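# Turn on the shaker holding four jars

## Task

Four jars already sit on the shaker; switch the shaker on. Its timer is already set to 20 seconds.

## Robot and tools

Robot: two arms, left_arm and right_arm, each with a parallel gripper and a wrist camera. Fixed cameras are cam_high and cam_over; the wrist cameras are cam_left_wrist and cam_right_wrist. All images are 896x504.

Frames. The scene frame has its origin at table-top height, halfway between the two nominal arm bases: +z up, +x out over the table, and left_arm on the +y side. Arm names do not match image sides. The calibrated bases are left_arm (+0.045, +0.309, +0.024) m and right_arm (-0.034, -0.256, +0.007) m, each turned only slightly about z. Each arm reports its hand position (metres), its quat_wxyz, its velocities and its targets in its own base frame. The fixed cameras and the table are given in the scene frame. Reported hand poses can be off by a few centimetres, more so at long reach. The fingers point along the gripper's +z axis and open and close along its y axis. end_effector_position is the point between the pads, about 1 cm short of the tips.

Motion numbers. Every motion command is a row of 14 numbers in [-1, 1]. The first 7 belong to left_arm and the next 7 to right_arm, each in the order dx, dy, dz, rx, ry, rz, opening. The first six are an offset, not a pose. They count from that arm's current Hand target and run along the Hand target's own axes. A value of 1.0 equals 0.6 m or 180 degrees, and rx, ry, rz together form one rotation vector. The opening is absolute: +1 is fully open (0.094 m) and -1 is closed. Send six zeros to hold an arm at its Hand target. Always resend the gripper's current opening, because a 0 there is itself a command to close halfway.

execute_actions(actions, cameras). actions is a list of actions. Each action has up to 15 rows, one per 1/30 s step, and a short action repeats its last row. Every row counts from the Hand target as it stood when the action began, so sending the same offset again moves the arm further. An empty list returns the state with images. cameras takes names, ["all"], or []; an unknown name invalidates the call.

move(target, speed, blend, opening_speed, grip_force, blocking, cameras). This drives each gripper in a straight line toward the offset row. target can also be a list of up to 15 rows, and every row there counts from the same starting Hand targets. speed is in m/s (0.002 to 2.9, default 0.25); rotation runs up to twice that in rad/s. blend is a corner radius in m; 0 means stop at each point. opening_speed is in units of the -1..1 scale per second, at least 0.2. grip_force is newtons per pad, 10 to 50, and it persists once set. blocking=false returns after about 0.5 s while the move keeps running. The whole move is capped at 10 s. Paths do not avoid obstacles or the other arm. The result adds a 'move:' line: done (the arm rests within 10 mm and 2 degrees), off_target, moving, held or fault, plus limits such as paced or held.

Other tools. wait(seconds 0 to 10) lets the scene run. stop() brakes a running move. zoom_image(camera, region [x0,y0,x1,y1], at most 504x504 pixels) enlarges part of the latest image. finished_scene(scene) ends the scene for good, so call it only once the shaker is running and stays on without the robot.

Reading results. The results list Hand target, each gripper's pose, Joint positions (the last one per arm is the measured opening in m), Joint velocities, which may say 'within noise', and Joint torques (positive toward a larger joint value; the first three wrap at ±28 N m). grip_measured is on the same -1..1 scale and reads up to about 2.5 mm wide when empty. grip_effort_nm is the gripper motor's effort: negative means closing. It stays nonzero at rest and is not a pad force. Tool commands show the commands now in force. MOTOR HOT appears at 75 °C. At 90 °C the arm folds and idles for the rest of the scene, and at 100 °C it falls. Stretched arms, held loads and pushes against something heat the motors.

Behaviour to expect. The commanded orientation is clipped to within 40 degrees of the measured one. Friction and weight can leave the gripper short, low or tilted. Check the result after each move and correct it, or send the remaining gap as an offset. A small command may not move the arm, or may move it sideways. An arm that is blocked keeps pushing until its target is moved back past the gripper. Avoid paths close to an arm's own base, since they can flip its shoulder.

Avoid: fast contact, pressing far past a contact point, hitting the shaker or other fixed or heavy items, knocking jars off (anything leaving the table fails the task), the two arms or grippers touching each other, and strain on a wrist-camera cable, which counts as the hand touching. For a button or switch, approach slowly, press a short distance, then back off. Loose objects may get nudged now and then.

Each tool is called after "Call:" as name([rows], argument=value, ...), one row to a line, values as JSON.

## Session

Call:
execute_actions(actions=[])

Scene clock: 0.00 s.
left_arm: end_effector_position=(+0.2621, -0.0725, +0.1421) grip_measured=+1.000 grip_effort_nm=n/a end_effector_quat_wxyz=(+0.416, -0.150, +0.880, -0.173) | right_arm: end_effector_position=(+0.2172, -0.0042, +0.2179) grip_measured=+1.000 grip_effort_nm=n/a end_effector_quat_wxyz=(+0.585, +0.136, +0.799, +0.028)
Joint positions: left_arm=[-0.317 0.715 0.487 -0.411 -0.074 -0.617 0.094] | right_arm=[0.287 0.246 0.501 -0.601 0.386 0.35 0.094]
Joint velocities: within noise
Joint torques (N m): no reading
Motor temperatures (°C): left_arm=[21 24 26 26 23 23 22] | right_arm=[23 23 23 23 21 23 21]
Heat: left arm: 26 °C; right arm: 23 °C.
Hand target: left_arm +0.2665, -0.0728, +0.1520; +0.430, -0.148, +0.873, -0.175 | right_arm +0.2181, -0.0051, +0.2255; +0.594, +0.137, +0.793, +0.027
Tool commands: left_gripper/opening=+1.0 right_gripper/opening=+1.0

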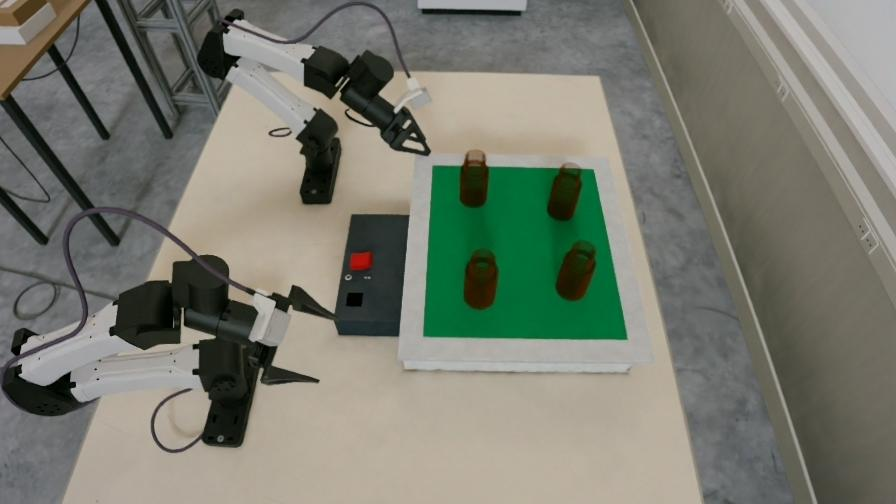

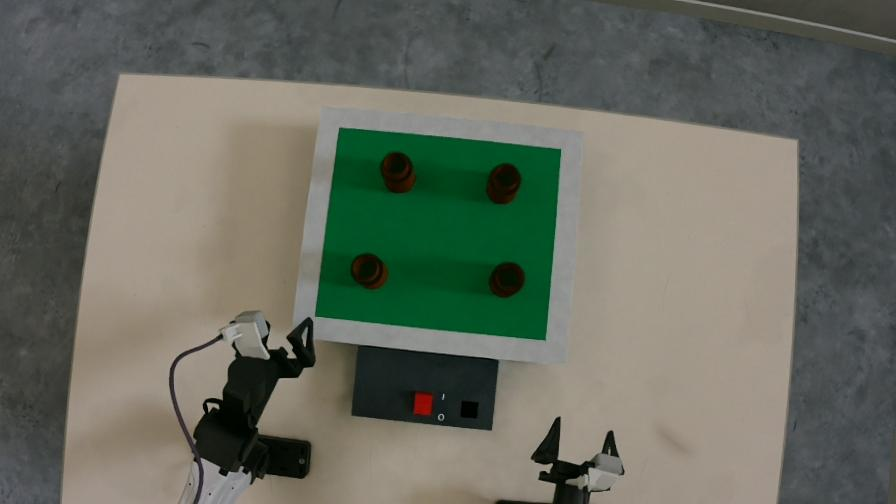

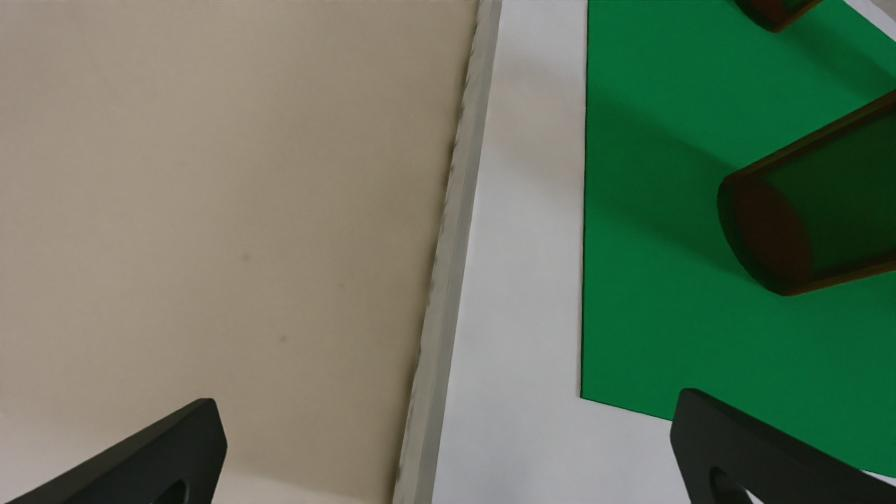

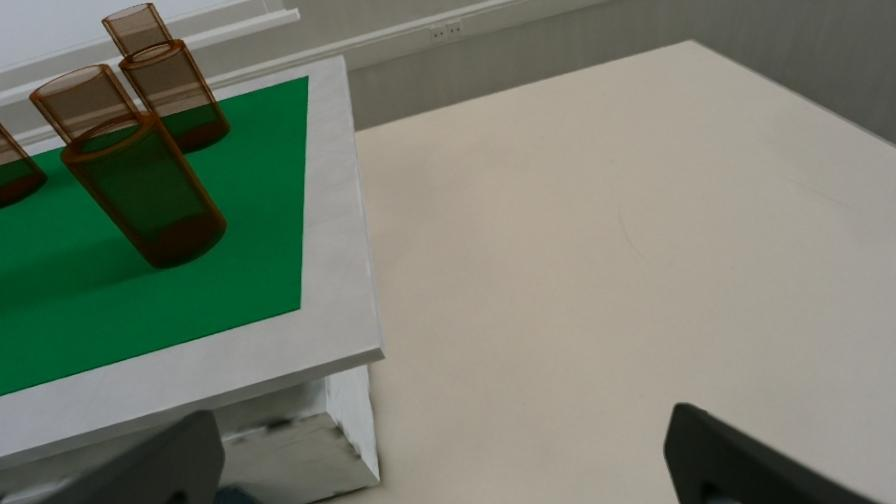

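Call:
zoom_image(camera="cam_high", region=[320, 190, 440, 350])

Call:
zoom_image(camera="cam_over", region=[330, 330, 520, 440])

Call:
zoom_image(camera="cam_over", region=[280, 100, 600, 370])

Call:
zoom_image(camera="cam_high", region=[390, 130, 660, 380])

Scaled by 3.150.

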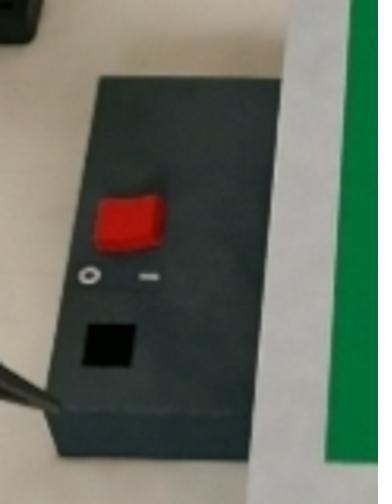

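Scaled by 2.653.

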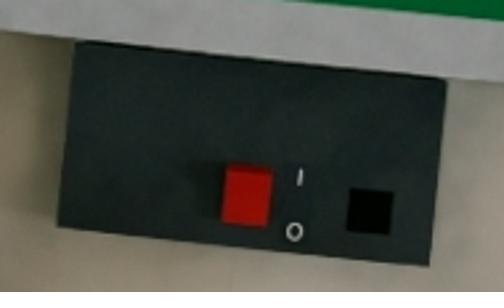

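Scaled by 1.575.

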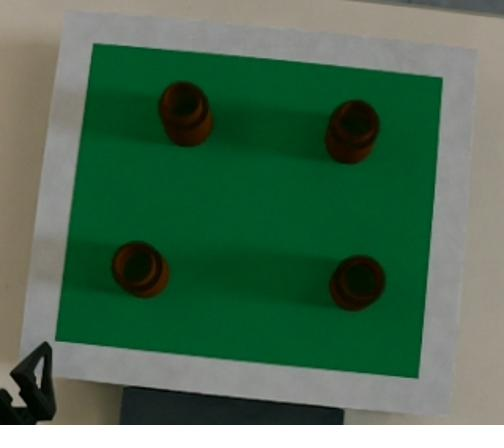

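Scaled by 1.867.

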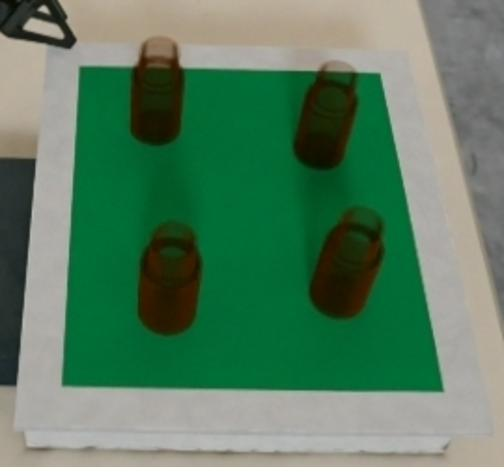

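Call:
move([
  [0,0,-0.13,0,0,0,1,-0.004,0.183,0.002,0.002,0.296,-0.093,-1],
  [0,0,-0.13,0,0,0,1,0.139,0.408,-0.126,0.002,0.296,-0.093,-1],
], blend=[0.05,0], speed=0.2, cameras=["all"])

Scene clock: 7.97 s.
left_arm: end_effector_position=(+0.2057, -0.0633, +0.1815) grip_measured=+1.000 grip_effort_nm=0.00 end_effector_quat_wxyz=(+0.418, -0.135, +0.881, -0.176) | right_arm: end_effector_position=(+0.1635, +0.2588, +0.2091) grip_measured=-0.989 grip_effort_nm=-0.64 end_effector_quat_wxyz=(+0.155, -0.015, +0.988, -0.006)
Joint positions: left_arm=[-0.397 0.456 0.614 -0.793 -0.122 -0.64 0.094] | right_arm=[1.17 1.615 1.66 -1.498 0.289 1.123 0.001]
Joint torques (N m): left_arm=[-0.84 0.9 9.06 1.38 -0.38 -0.17] | right_arm=[0.05 -6.46 10.54 0.32 0.42 0.19]
Heat: left arm: 28 °C; right arm: 25 °C.
Hand target: left_arm +0.2038, -0.0588, +0.1963; +0.430, -0.148, +0.873, -0.175 | right_arm +0.1699, +0.2600, +0.2201; +0.174, -0.001, +0.985, -0.001
Off the commanded pose: left_arm 0.016 m, 2 deg | right_arm 0.013 m, 3 deg.
move: off_target (left_arm, right_arm)

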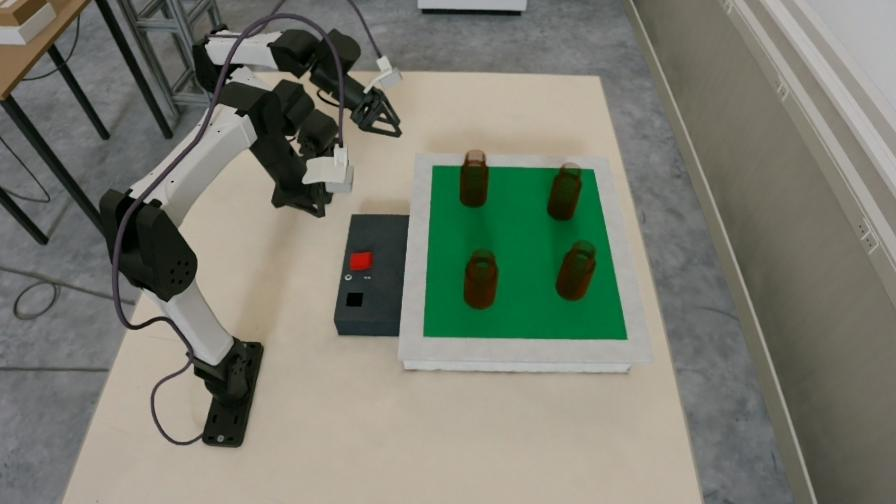

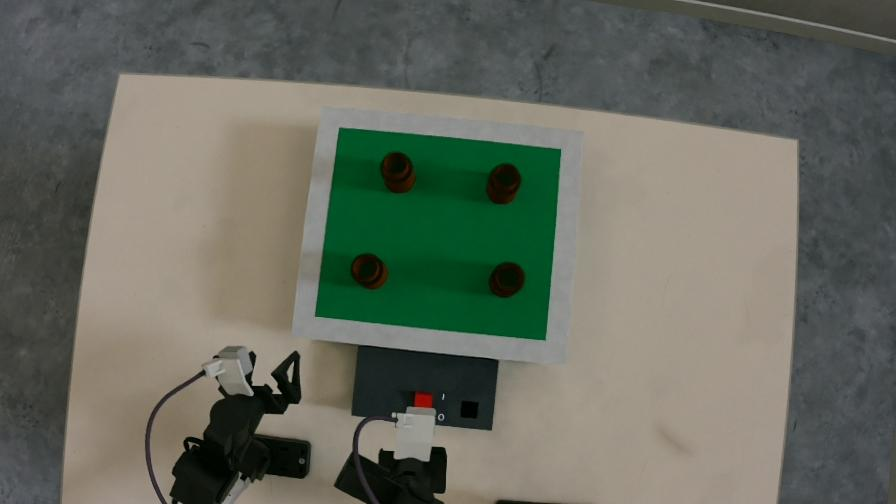

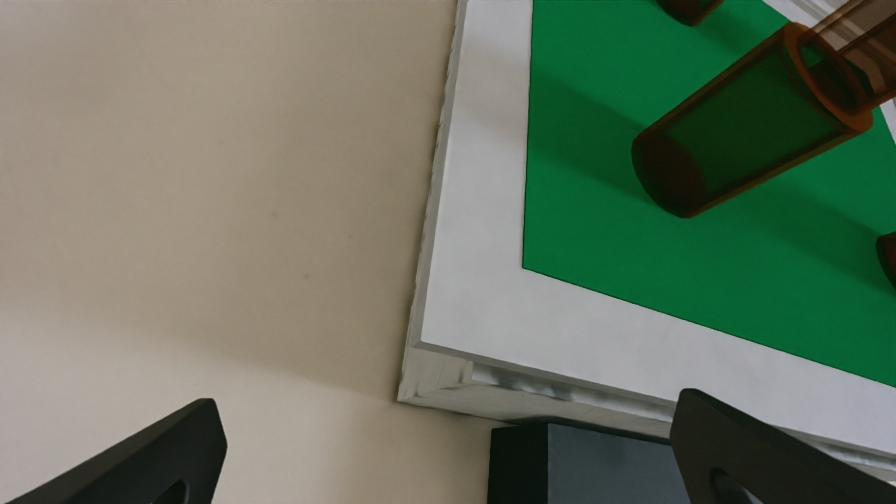

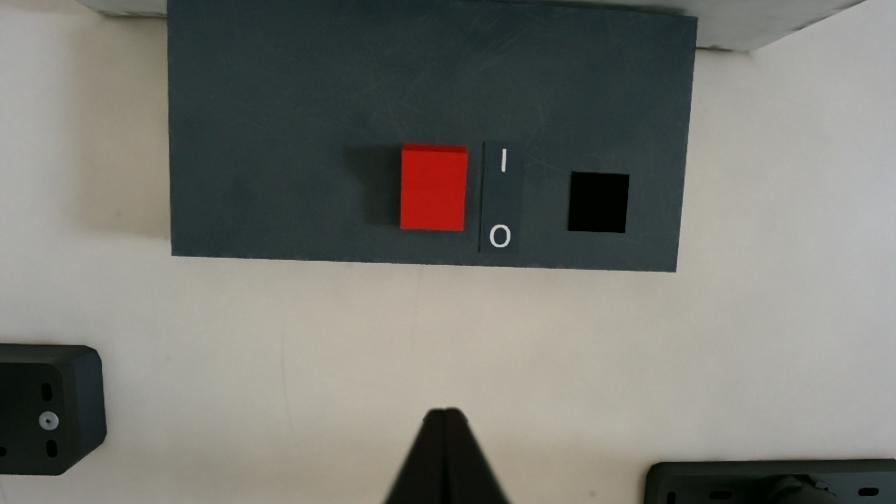

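Call:
move(target=[0,0,0,0,0,0,1,-0.062,0.008,0.147,0,0,0,-1], speed=0.15, cameras=["all"])

Scene clock: 10.30 s.
left_arm: end_effector_position=(+0.2057, -0.0633, +0.1815) grip_measured=+1.000 grip_effort_nm=0.01 end_effector_quat_wxyz=(+0.418, -0.135, +0.881, -0.176) | right_arm: end_effector_position=(+0.2319, +0.2610, +0.1536) grip_measured=-0.989 grip_effort_nm=-0.64 end_effector_quat_wxyz=(+0.168, -0.001, +0.986, -0.008)
Joint positions: left_arm=[-0.397 0.456 0.614 -0.793 -0.122 -0.64 0.094] | right_arm=[0.987 1.69 1.509 -1.213 0.289 0.959 0.001]
Joint torques (N m): left_arm=[-0.84 0.91 9.06 1.38 -0.38 -0.17] | right_arm=[-0.02 -7.86 5.44 0.95 0.12 -0.1]
Heat: left arm: 28 °C; right arm: 25 °C.
Hand target: left_arm +0.2038, -0.0588, +0.1963; +0.430, -0.148, +0.873, -0.175 | right_arm +0.2352, +0.2648, +0.1499; +0.174, -0.001, +0.985, -0.001
Off the commanded pose: left_arm 0.016 m, 2 deg | right_arm 0.006 m, 1 deg.
move: off_target (left_arm)

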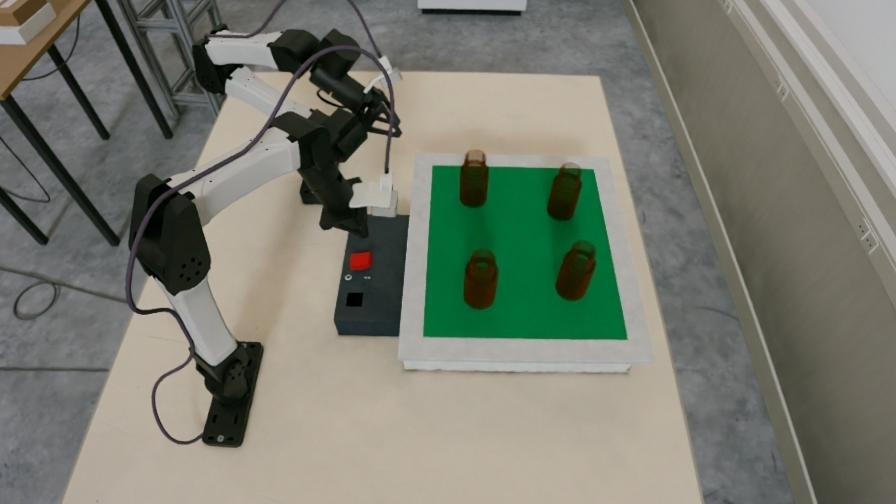

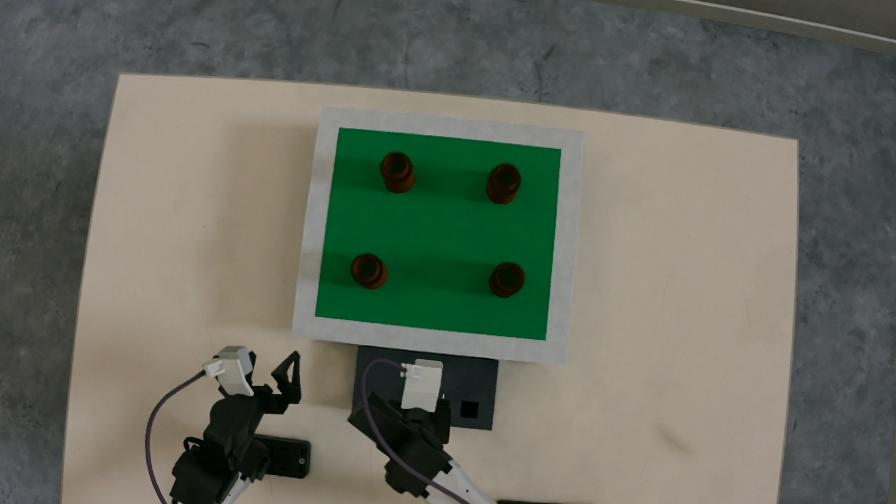

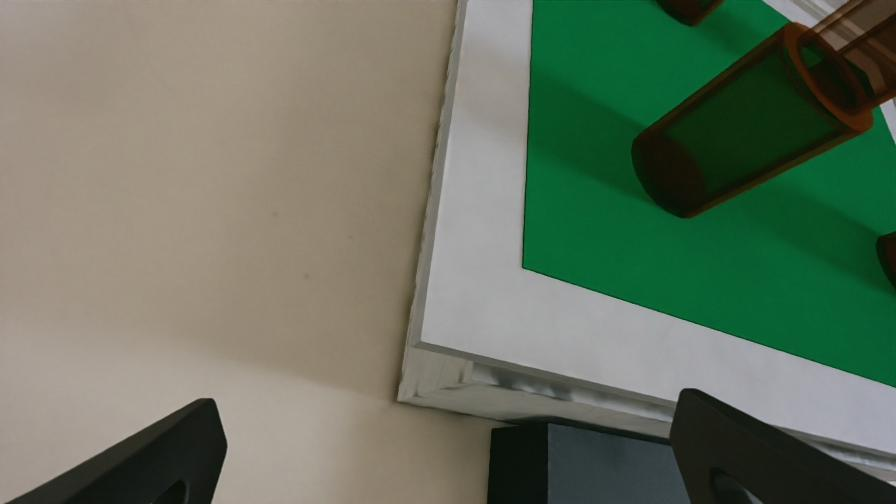

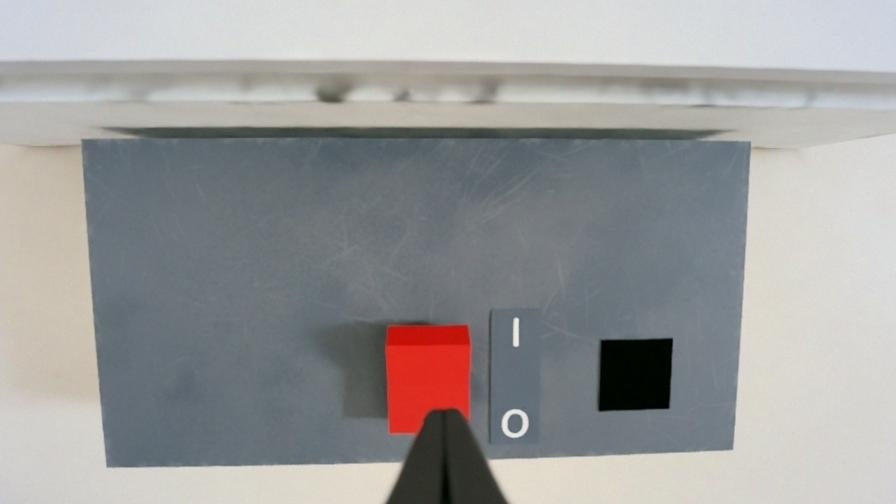

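Call:
move(target=[0,0,0,0,0,0,1,0.065,0.0117,0.0863,0,0,0,-1], speed=0.1, cameras=["cam_high","cam_right_wrist"])

Scene clock: 13.67 s.
left_arm: end_effector_position=(+0.2057, -0.0633, +0.1815) grip_measured=+1.000 grip_effort_nm=0.00 end_effector_quat_wxyz=(+0.418, -0.135, +0.881, -0.176) | right_arm: end_effector_position=(+0.2138, +0.2683, +0.0920) grip_measured=-0.989 grip_effort_nm=-0.64 end_effector_quat_wxyz=(+0.164, -0.011, +0.986, -0.007)
Joint positions: left_arm=[-0.397 0.456 0.614 -0.793 -0.122 -0.64 0.094] | right_arm=[1.043 1.696 1.273 -0.987 0.289 0.998 0.001]
Joint torques (N m): left_arm=[-0.83 0.91 9.07 1.38 -0.37 -0.17] | right_arm=[0.47 -7.61 5.31 0.93 0.23 0.18]
Heat: left arm: 29 °C; right arm: 25 °C.
Hand target: left_arm +0.2038, -0.0588, +0.1963; +0.430, -0.148, +0.873, -0.175 | right_arm +0.2162, +0.2717, +0.0879; +0.174, -0.001, +0.985, -0.001
Off the commanded pose: left_arm 0.016 m, 2 deg | right_arm 0.006 m, 2 deg.
move: off_target (left_arm)
Images, in order (width x height): cam_high 896x504, cam_right_wrist 896x504.

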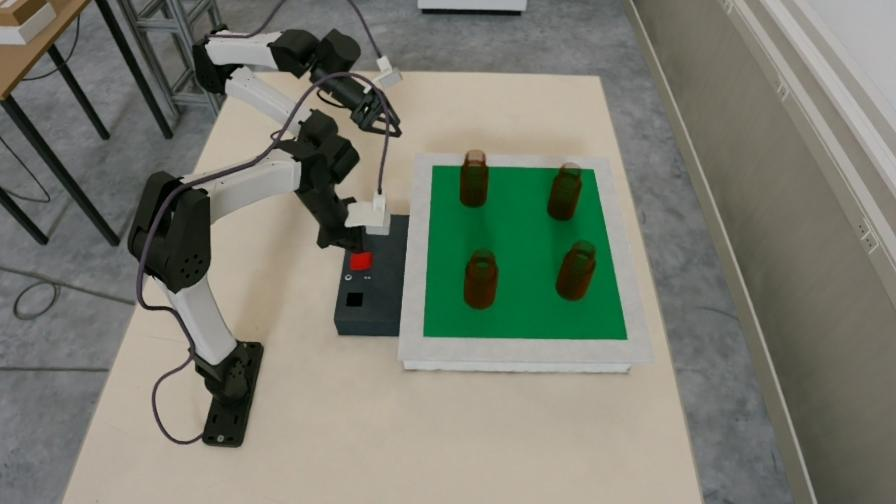

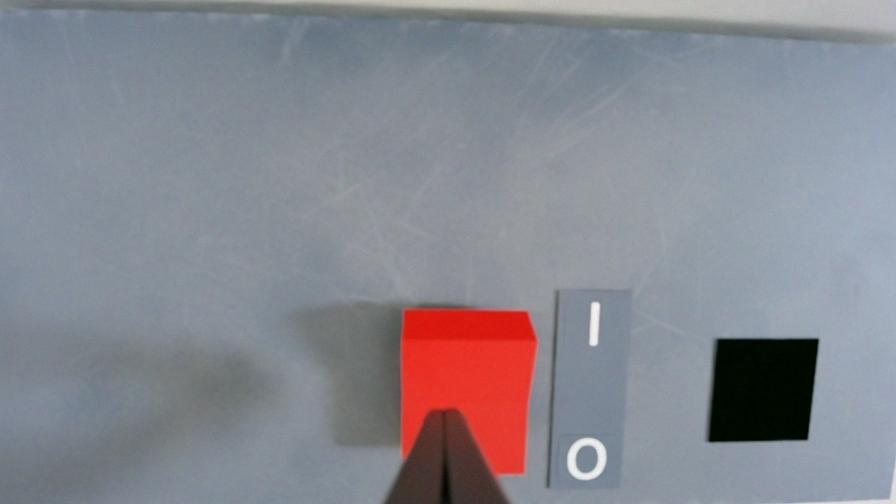

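Call:
zoom_image(camera="cam_right_wrist", region=[320, 260, 660, 504])

Call:
zoom_image(camera="cam_high", region=[300, 190, 420, 300])

Scaled by 1.482.

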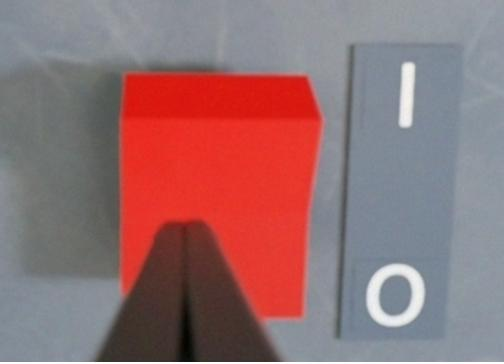

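Scaled by 4.200.

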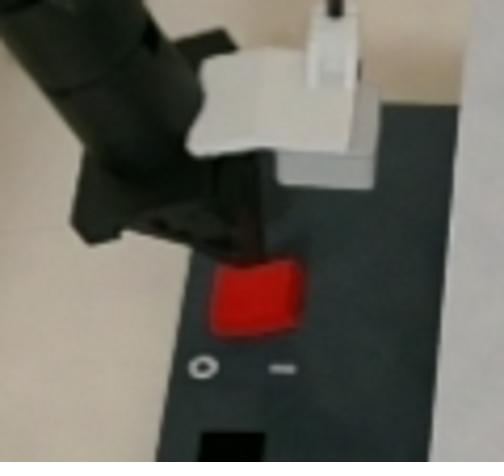

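Call:
move(target=[0,0,0,0,0,0,1,0.002,-0.0075,0.0295,0,0,0,-1], speed=0.06, cameras=["cam_high","cam_right_wrist"])

Call:
zoom_image(camera="cam_right_wrist", region=[320, 260, 660, 504])

Call:
zoom_image(camera="cam_high", region=[300, 190, 420, 300])

Scene clock: 15.83 s.
left_arm: end_effector_position=(+0.2057, -0.0633, +0.1815) grip_measured=+1.000 grip_effort_nm=0.00 end_effector_quat_wxyz=(+0.418, -0.135, +0.881, -0.176) | right_arm: end_effector_position=(+0.2151, +0.2642, +0.0777) grip_measured=-0.989 grip_effort_nm=-0.64 end_effector_quat_wxyz=(+0.164, -0.006, +0.986, -0.009)
Joint positions: left_arm=[-0.397 0.456 0.614 -0.793 -0.122 -0.64 0.094] | right_arm=[1.034 1.699 1.218 -0.931 0.289 0.998 0.001]
Joint torques (N m): left_arm=[-0.84 0.9 9.06 1.38 -0.38 -0.17] | right_arm=[-0.43 -7.02 4.64 1.09 0.21 -0.05]
Heat: left arm: 29 °C; right arm: 25 °C.
Hand target: left_arm +0.2038, -0.0588, +0.1963; +0.430, -0.148, +0.873, -0.175 | right_arm +0.2212, +0.2671, +0.0709; +0.174, -0.001, +0.985, -0.001
Off the commanded pose: left_arm 0.016 m, 2 deg | right_arm 0.010 m, 2 deg.
move: off_target (left_arm)
Images, in order (width x height): cam_high 896x504, cam_right_wrist 896x504.

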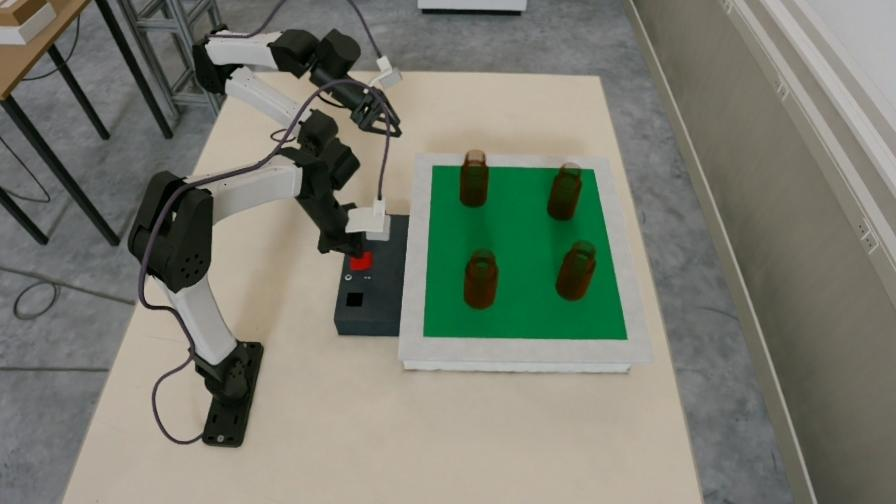

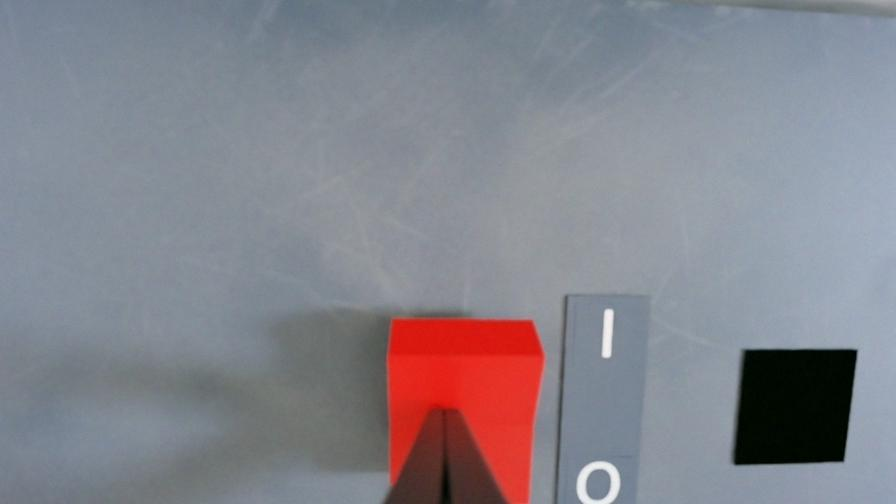

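Scaled by 1.482.

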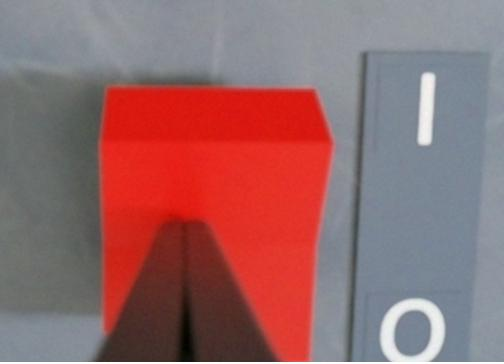

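Scaled by 4.200.

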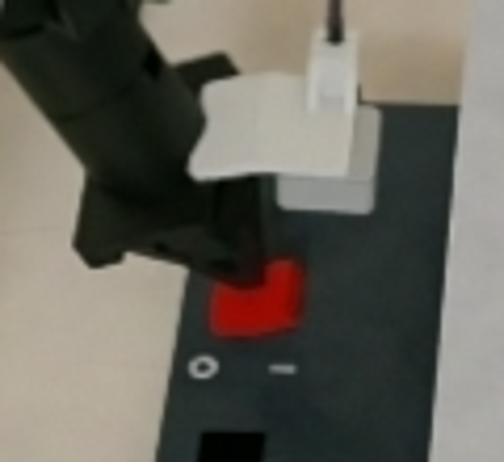

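Call:
move(target=[0,0,0,0,0,0,1,0.0036,-0.0067,0.0342,0,0,0,-1], speed=0.03, cameras=["cam_high","cam_right_wrist"])

Call:
zoom_image(camera="cam_right_wrist", region=[320, 260, 660, 504])

Scene clock: 17.57 s.
left_arm: end_effector_position=(+0.2057, -0.0633, +0.1815) grip_measured=+1.000 grip_effort_nm=0.00 end_effector_quat_wxyz=(+0.418, -0.135, +0.881, -0.176) | right_arm: end_effector_position=(+0.2151, +0.2634, +0.0754) grip_measured=-0.989 grip_effort_nm=-0.64 end_effector_quat_wxyz=(+0.171, -0.011, +0.985, +0.002)
Joint positions: left_arm=[-0.397 0.456 0.614 -0.793 -0.122 -0.64 0.094] | right_arm=[1.033 1.674 1.177 -0.885 0.289 0.982 0.001]
Joint torques (N m): left_arm=[-0.83 0.92 9.05 1.38 -0.38 -0.17] | right_arm=[-1.94 -3.15 2.44 1.49 0.17 -0.08]
Heat: left arm: 30 °C; right arm: 25 °C.
Hand target: left_arm +0.2038, -0.0588, +0.1963; +0.430, -0.148, +0.873, -0.175 | right_arm +0.2261, +0.2631, +0.0508; +0.174, -0.001, +0.985, -0.001
Off the commanded pose: left_arm 0.016 m, 2 deg | right_arm 0.027 m, 1 deg.
move: off_target (left_arm, right_arm)
Images, in order (width x height): cam_high 896x504, cam_right_wrist 896x504.

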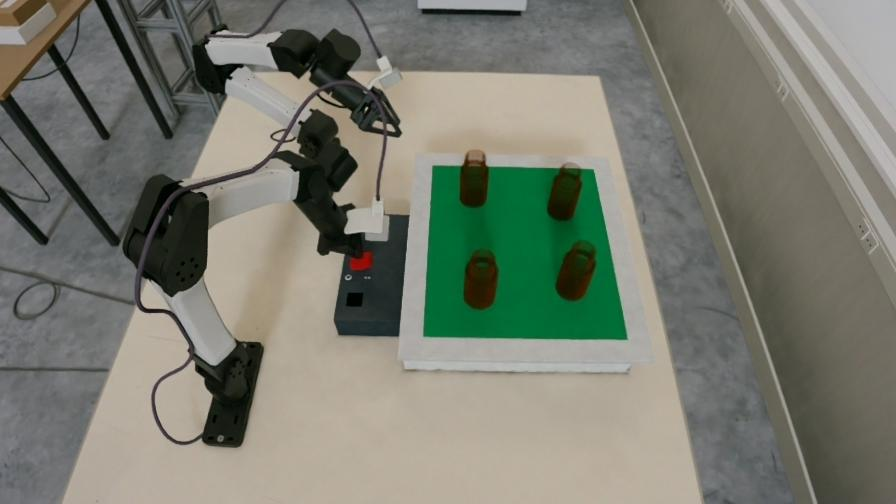

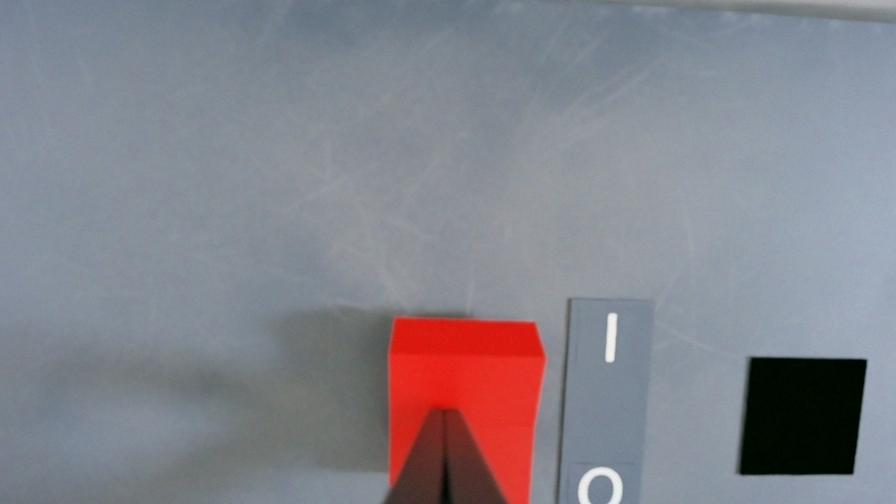

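Scaled by 1.482.

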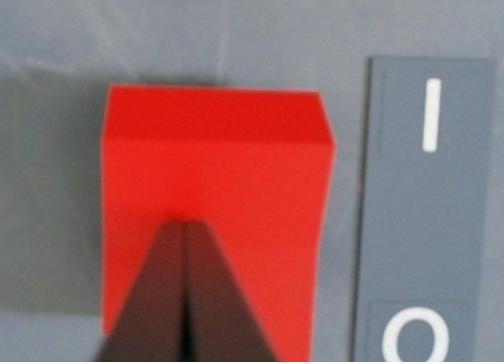

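Call:
move([
  [0,0,0,0,0,0,1,-0.0171,0,-0.047,0,0,0,-1],
  [0,0,0,0,0,0,1,-0.0277,-0.0075,-0.0449,0,0,0,-1],
], speed=0.06, blend=[0.004,0], cameras=["cam_high","cam_right_wrist"])

Call:
zoom_image(camera="cam_right_wrist", region=[320, 260, 660, 504])

Call:
zoom_image(camera="cam_high", region=[300, 190, 420, 300])

Scene clock: 19.40 s.
left_arm: end_effector_position=(+0.2057, -0.0633, +0.1815) grip_measured=+1.000 grip_effort_nm=0.00 end_effector_quat_wxyz=(+0.418, -0.135, +0.881, -0.176) | right_arm: end_effector_position=(+0.2243, +0.2601, +0.0789) grip_measured=-0.989 grip_effort_nm=-0.64 end_effector_quat_wxyz=(+0.169, -0.002, +0.986, +0.006)
Joint positions: left_arm=[-0.397 0.456 0.614 -0.793 -0.122 -0.64 0.094] | right_arm=[0.998 1.675 1.193 -0.889 0.277 0.965 0.001]
Joint torques (N m): left_arm=[-0.84 0.91 9.06 1.38 -0.37 -0.17] | right_arm=[-1.21 -6.27 9.51 0.5 0.22 -0.11]
Heat: left arm: 30 °C; right arm: 25 °C.
Hand target: left_arm +0.2038, -0.0588, +0.1963; +0.430, -0.148, +0.873, -0.175 | right_arm +0.2325, +0.2587, +0.0819; +0.174, -0.001, +0.985, -0.001
Off the commanded pose: left_arm 0.016 m, 2 deg | right_arm 0.009 m, 1 deg.
move: off_target (left_arm); blend cut to 0.0039 m at target 1
Images, in order (width x height): cam_high 896x504, cam_right_wrist 896x504.

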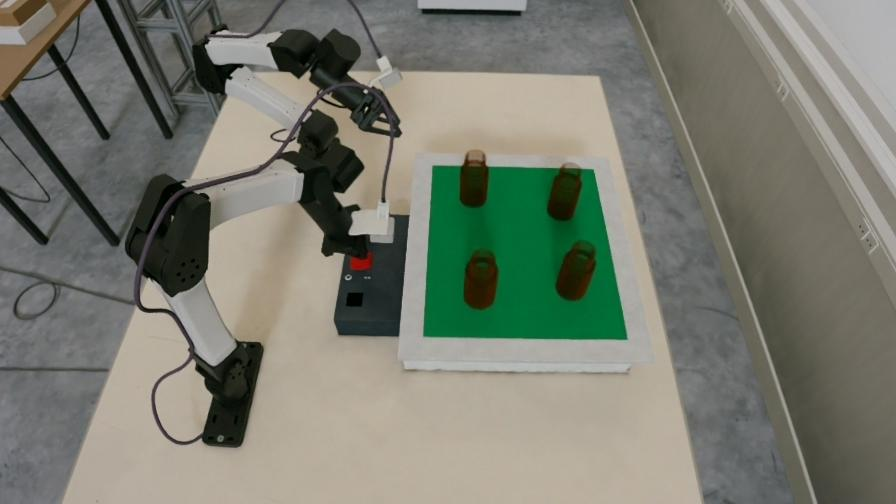

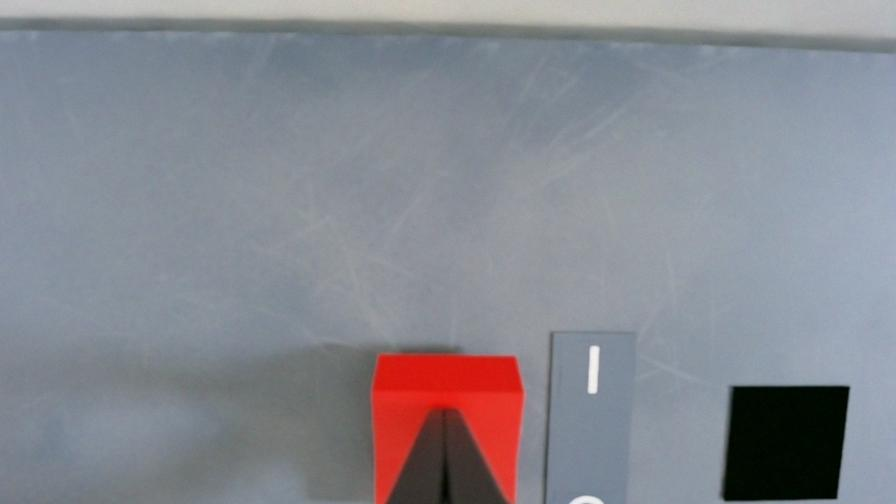

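Scaled by 1.482.

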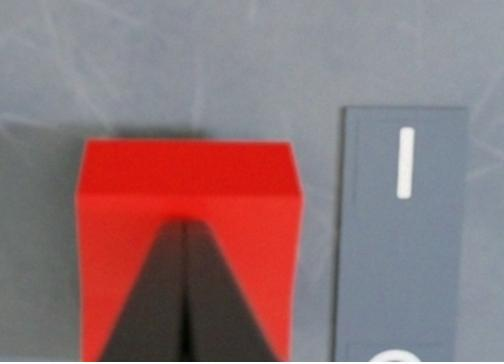

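Scaled by 4.200.

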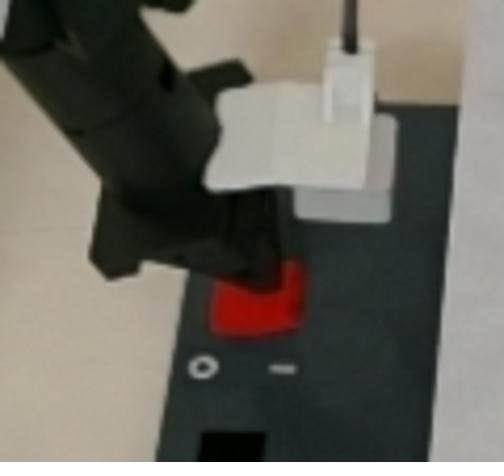

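Call:
move([
  [0,0,0,0,0,0,1,-0.021,0,-0.0066,0,0,0,-1],
  [0,0,0,0,0,0,1,0.0018,0,0.0561,0,0,0,-1],
], speed=0.05, cameras=["cam_high","cam_right_wrist"])

Call:
zoom_image(camera="cam_right_wrist", region=[320, 260, 660, 504])

Scene clock: 22.30 s.
left_arm: end_effector_position=(+0.2057, -0.0633, +0.1815) grip_measured=+1.000 grip_effort_nm=0.00 end_effector_quat_wxyz=(+0.418, -0.135, +0.881, -0.176) | right_arm: end_effector_position=(+0.2412, +0.2564, +0.0753) grip_measured=-0.989 grip_effort_nm=-0.64 end_effector_quat_wxyz=(+0.182, -0.001, +0.983, +0.001)
Joint positions: left_arm=[-0.397 0.456 0.614 -0.793 -0.122 -0.64 0.094] | right_arm=[0.96 1.695 1.193 -0.851 0.295 0.926 0.001]
Joint torques (N m): left_arm=[-0.84 0.91 9.06 1.38 -0.37 -0.17] | right_arm=[-0.36 -3.58 2.56 1.41 0.05 -0.09]
Heat: left arm: 30 °C; right arm: 25 °C.
Hand target: left_arm +0.2038, -0.0588, +0.1963; +0.430, -0.148, +0.873, -0.175 | right_arm +0.2431, +0.2586, +0.0499; +0.174, -0.001, +0.985, -0.001
Off the commanded pose: left_arm 0.016 m, 2 deg | right_arm 0.026 m, 1 deg.
move: off_target (left_arm, right_arm)
Images, in order (width x height): cam_high 896x504, cam_right_wrist 896x504.

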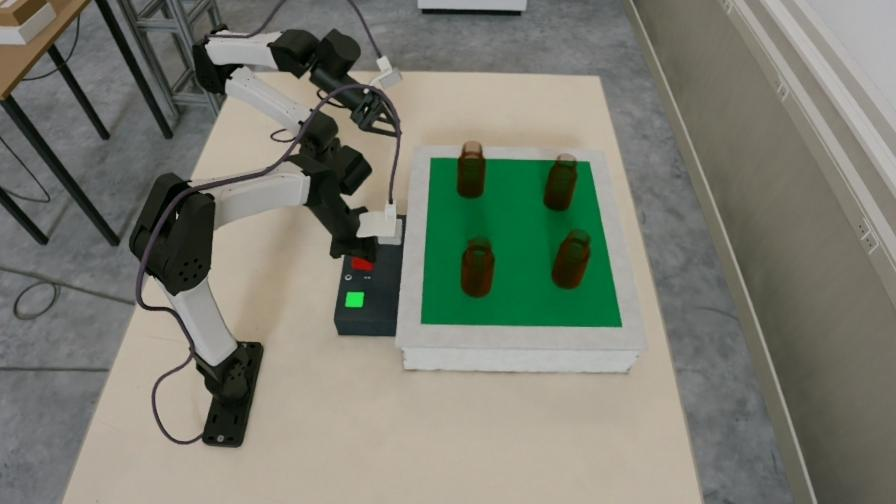

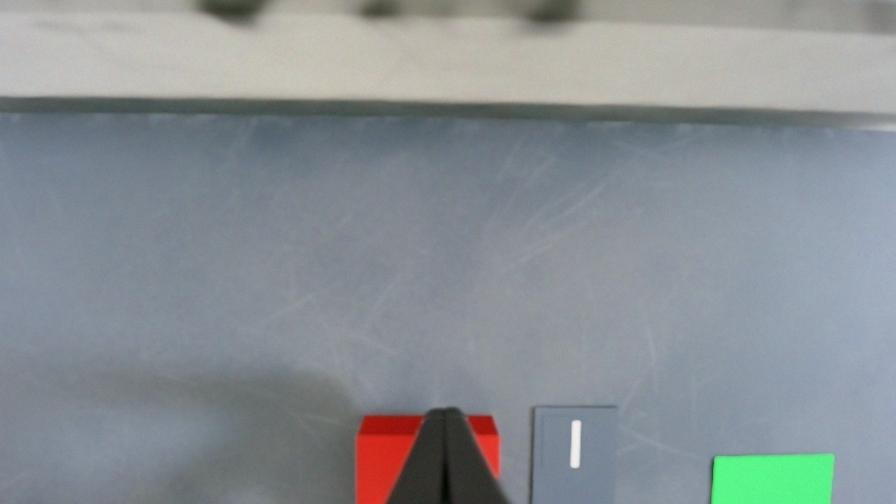

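Scaled by 1.482.

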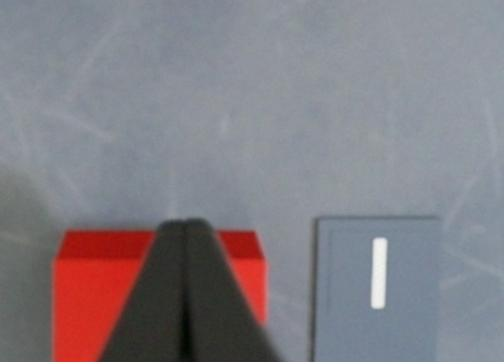

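Call:
move([
  [0,0,0,0,0,0,1,-0.0456,0,-0.1253,0,0,0,-1],
  [0,0,0,0,0,0,1,0.0257,0,-0.222,0,0,0,-1],
], speed=0.12, blend=[0.02,0], cameras=["all"])

Scene clock: 24.70 s.
left_arm: end_effector_position=(+0.2057, -0.0633, +0.1815) grip_measured=+1.000 grip_effort_nm=0.00 end_effector_quat_wxyz=(+0.418, -0.135, +0.881, -0.176) | right_arm: end_effector_position=(+0.1773, +0.2555, +0.1525) grip_measured=-0.989 grip_effort_nm=-0.64 end_effector_quat_wxyz=(+0.153, -0.015, +0.988, -0.017)
Joint positions: left_arm=[-0.397 0.456 0.614 -0.793 -0.122 -0.64 0.094] | right_arm=[1.124 1.604 1.422 -1.279 0.289 1.077 0.001]
Joint torques (N m): left_arm=[-0.83 0.9 9.06 1.38 -0.37 -0.17] | right_arm=[0.21 -8.65 10.85 0.33 0.35 0.19]
Motor temperatures (°C): left_arm=[21 24 31 29 23 23 22] | right_arm=[23 25 26 25 21 23 21]
Heat: left arm: 31 °C; right arm: 26 °C.
Hand target: left_arm +0.2038, -0.0588, +0.1963; +0.430, -0.148, +0.873, -0.175 | right_arm +0.1830, +0.2587, +0.1697; +0.174, -0.001, +0.985, -0.001
Off the commanded pose: left_arm 0.016 m, 2 deg | right_arm 0.018 m, 4 deg.
move: off_target (left_arm, right_arm)

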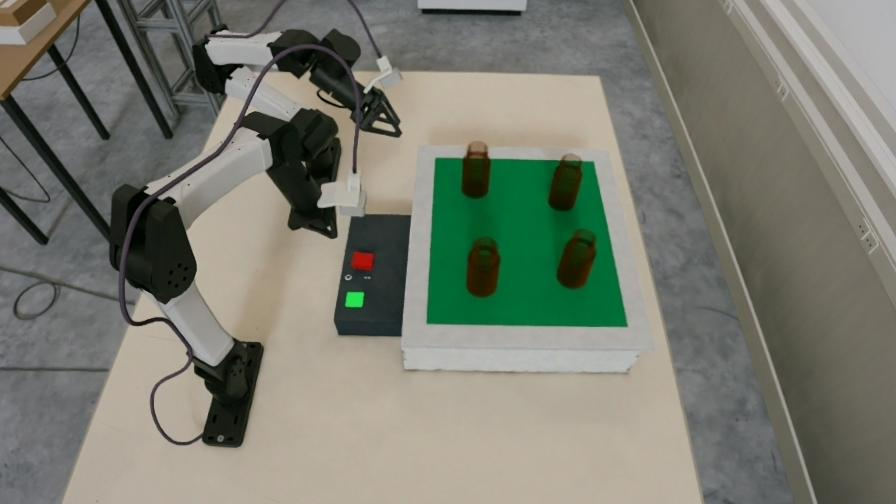

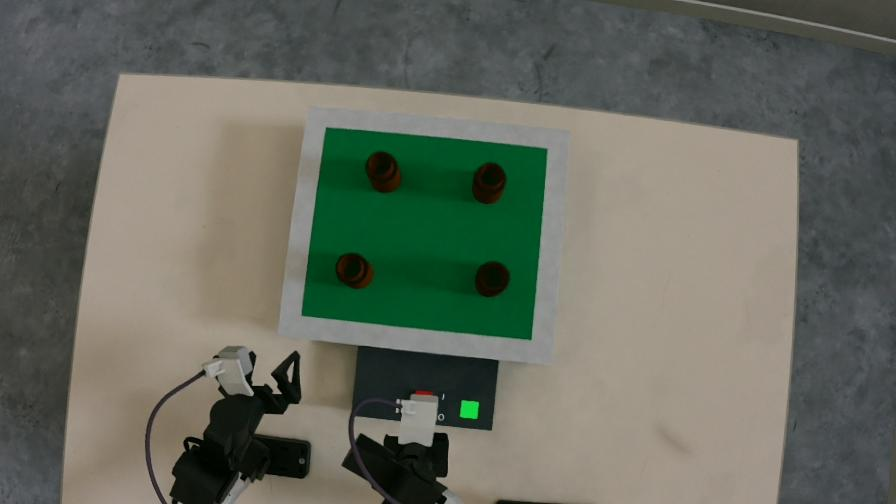

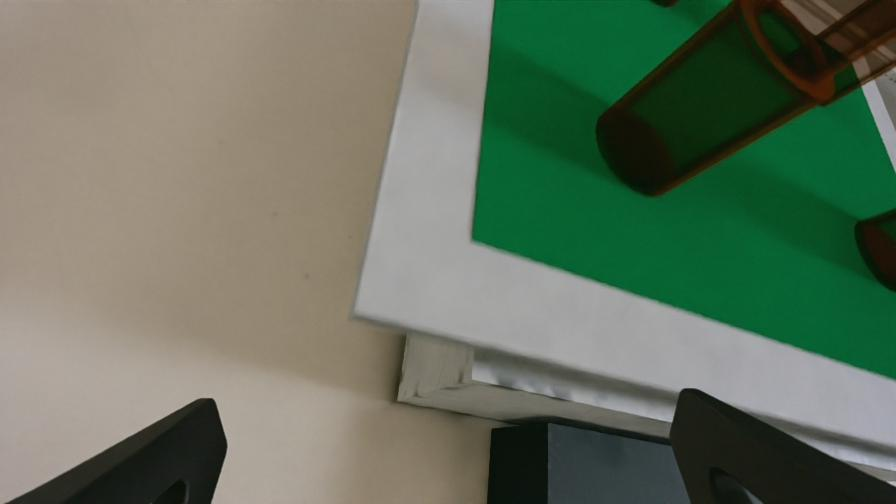

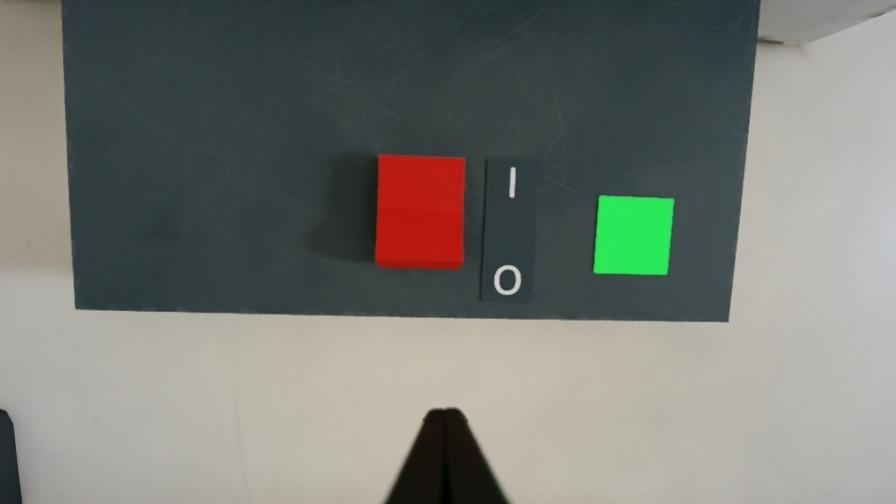

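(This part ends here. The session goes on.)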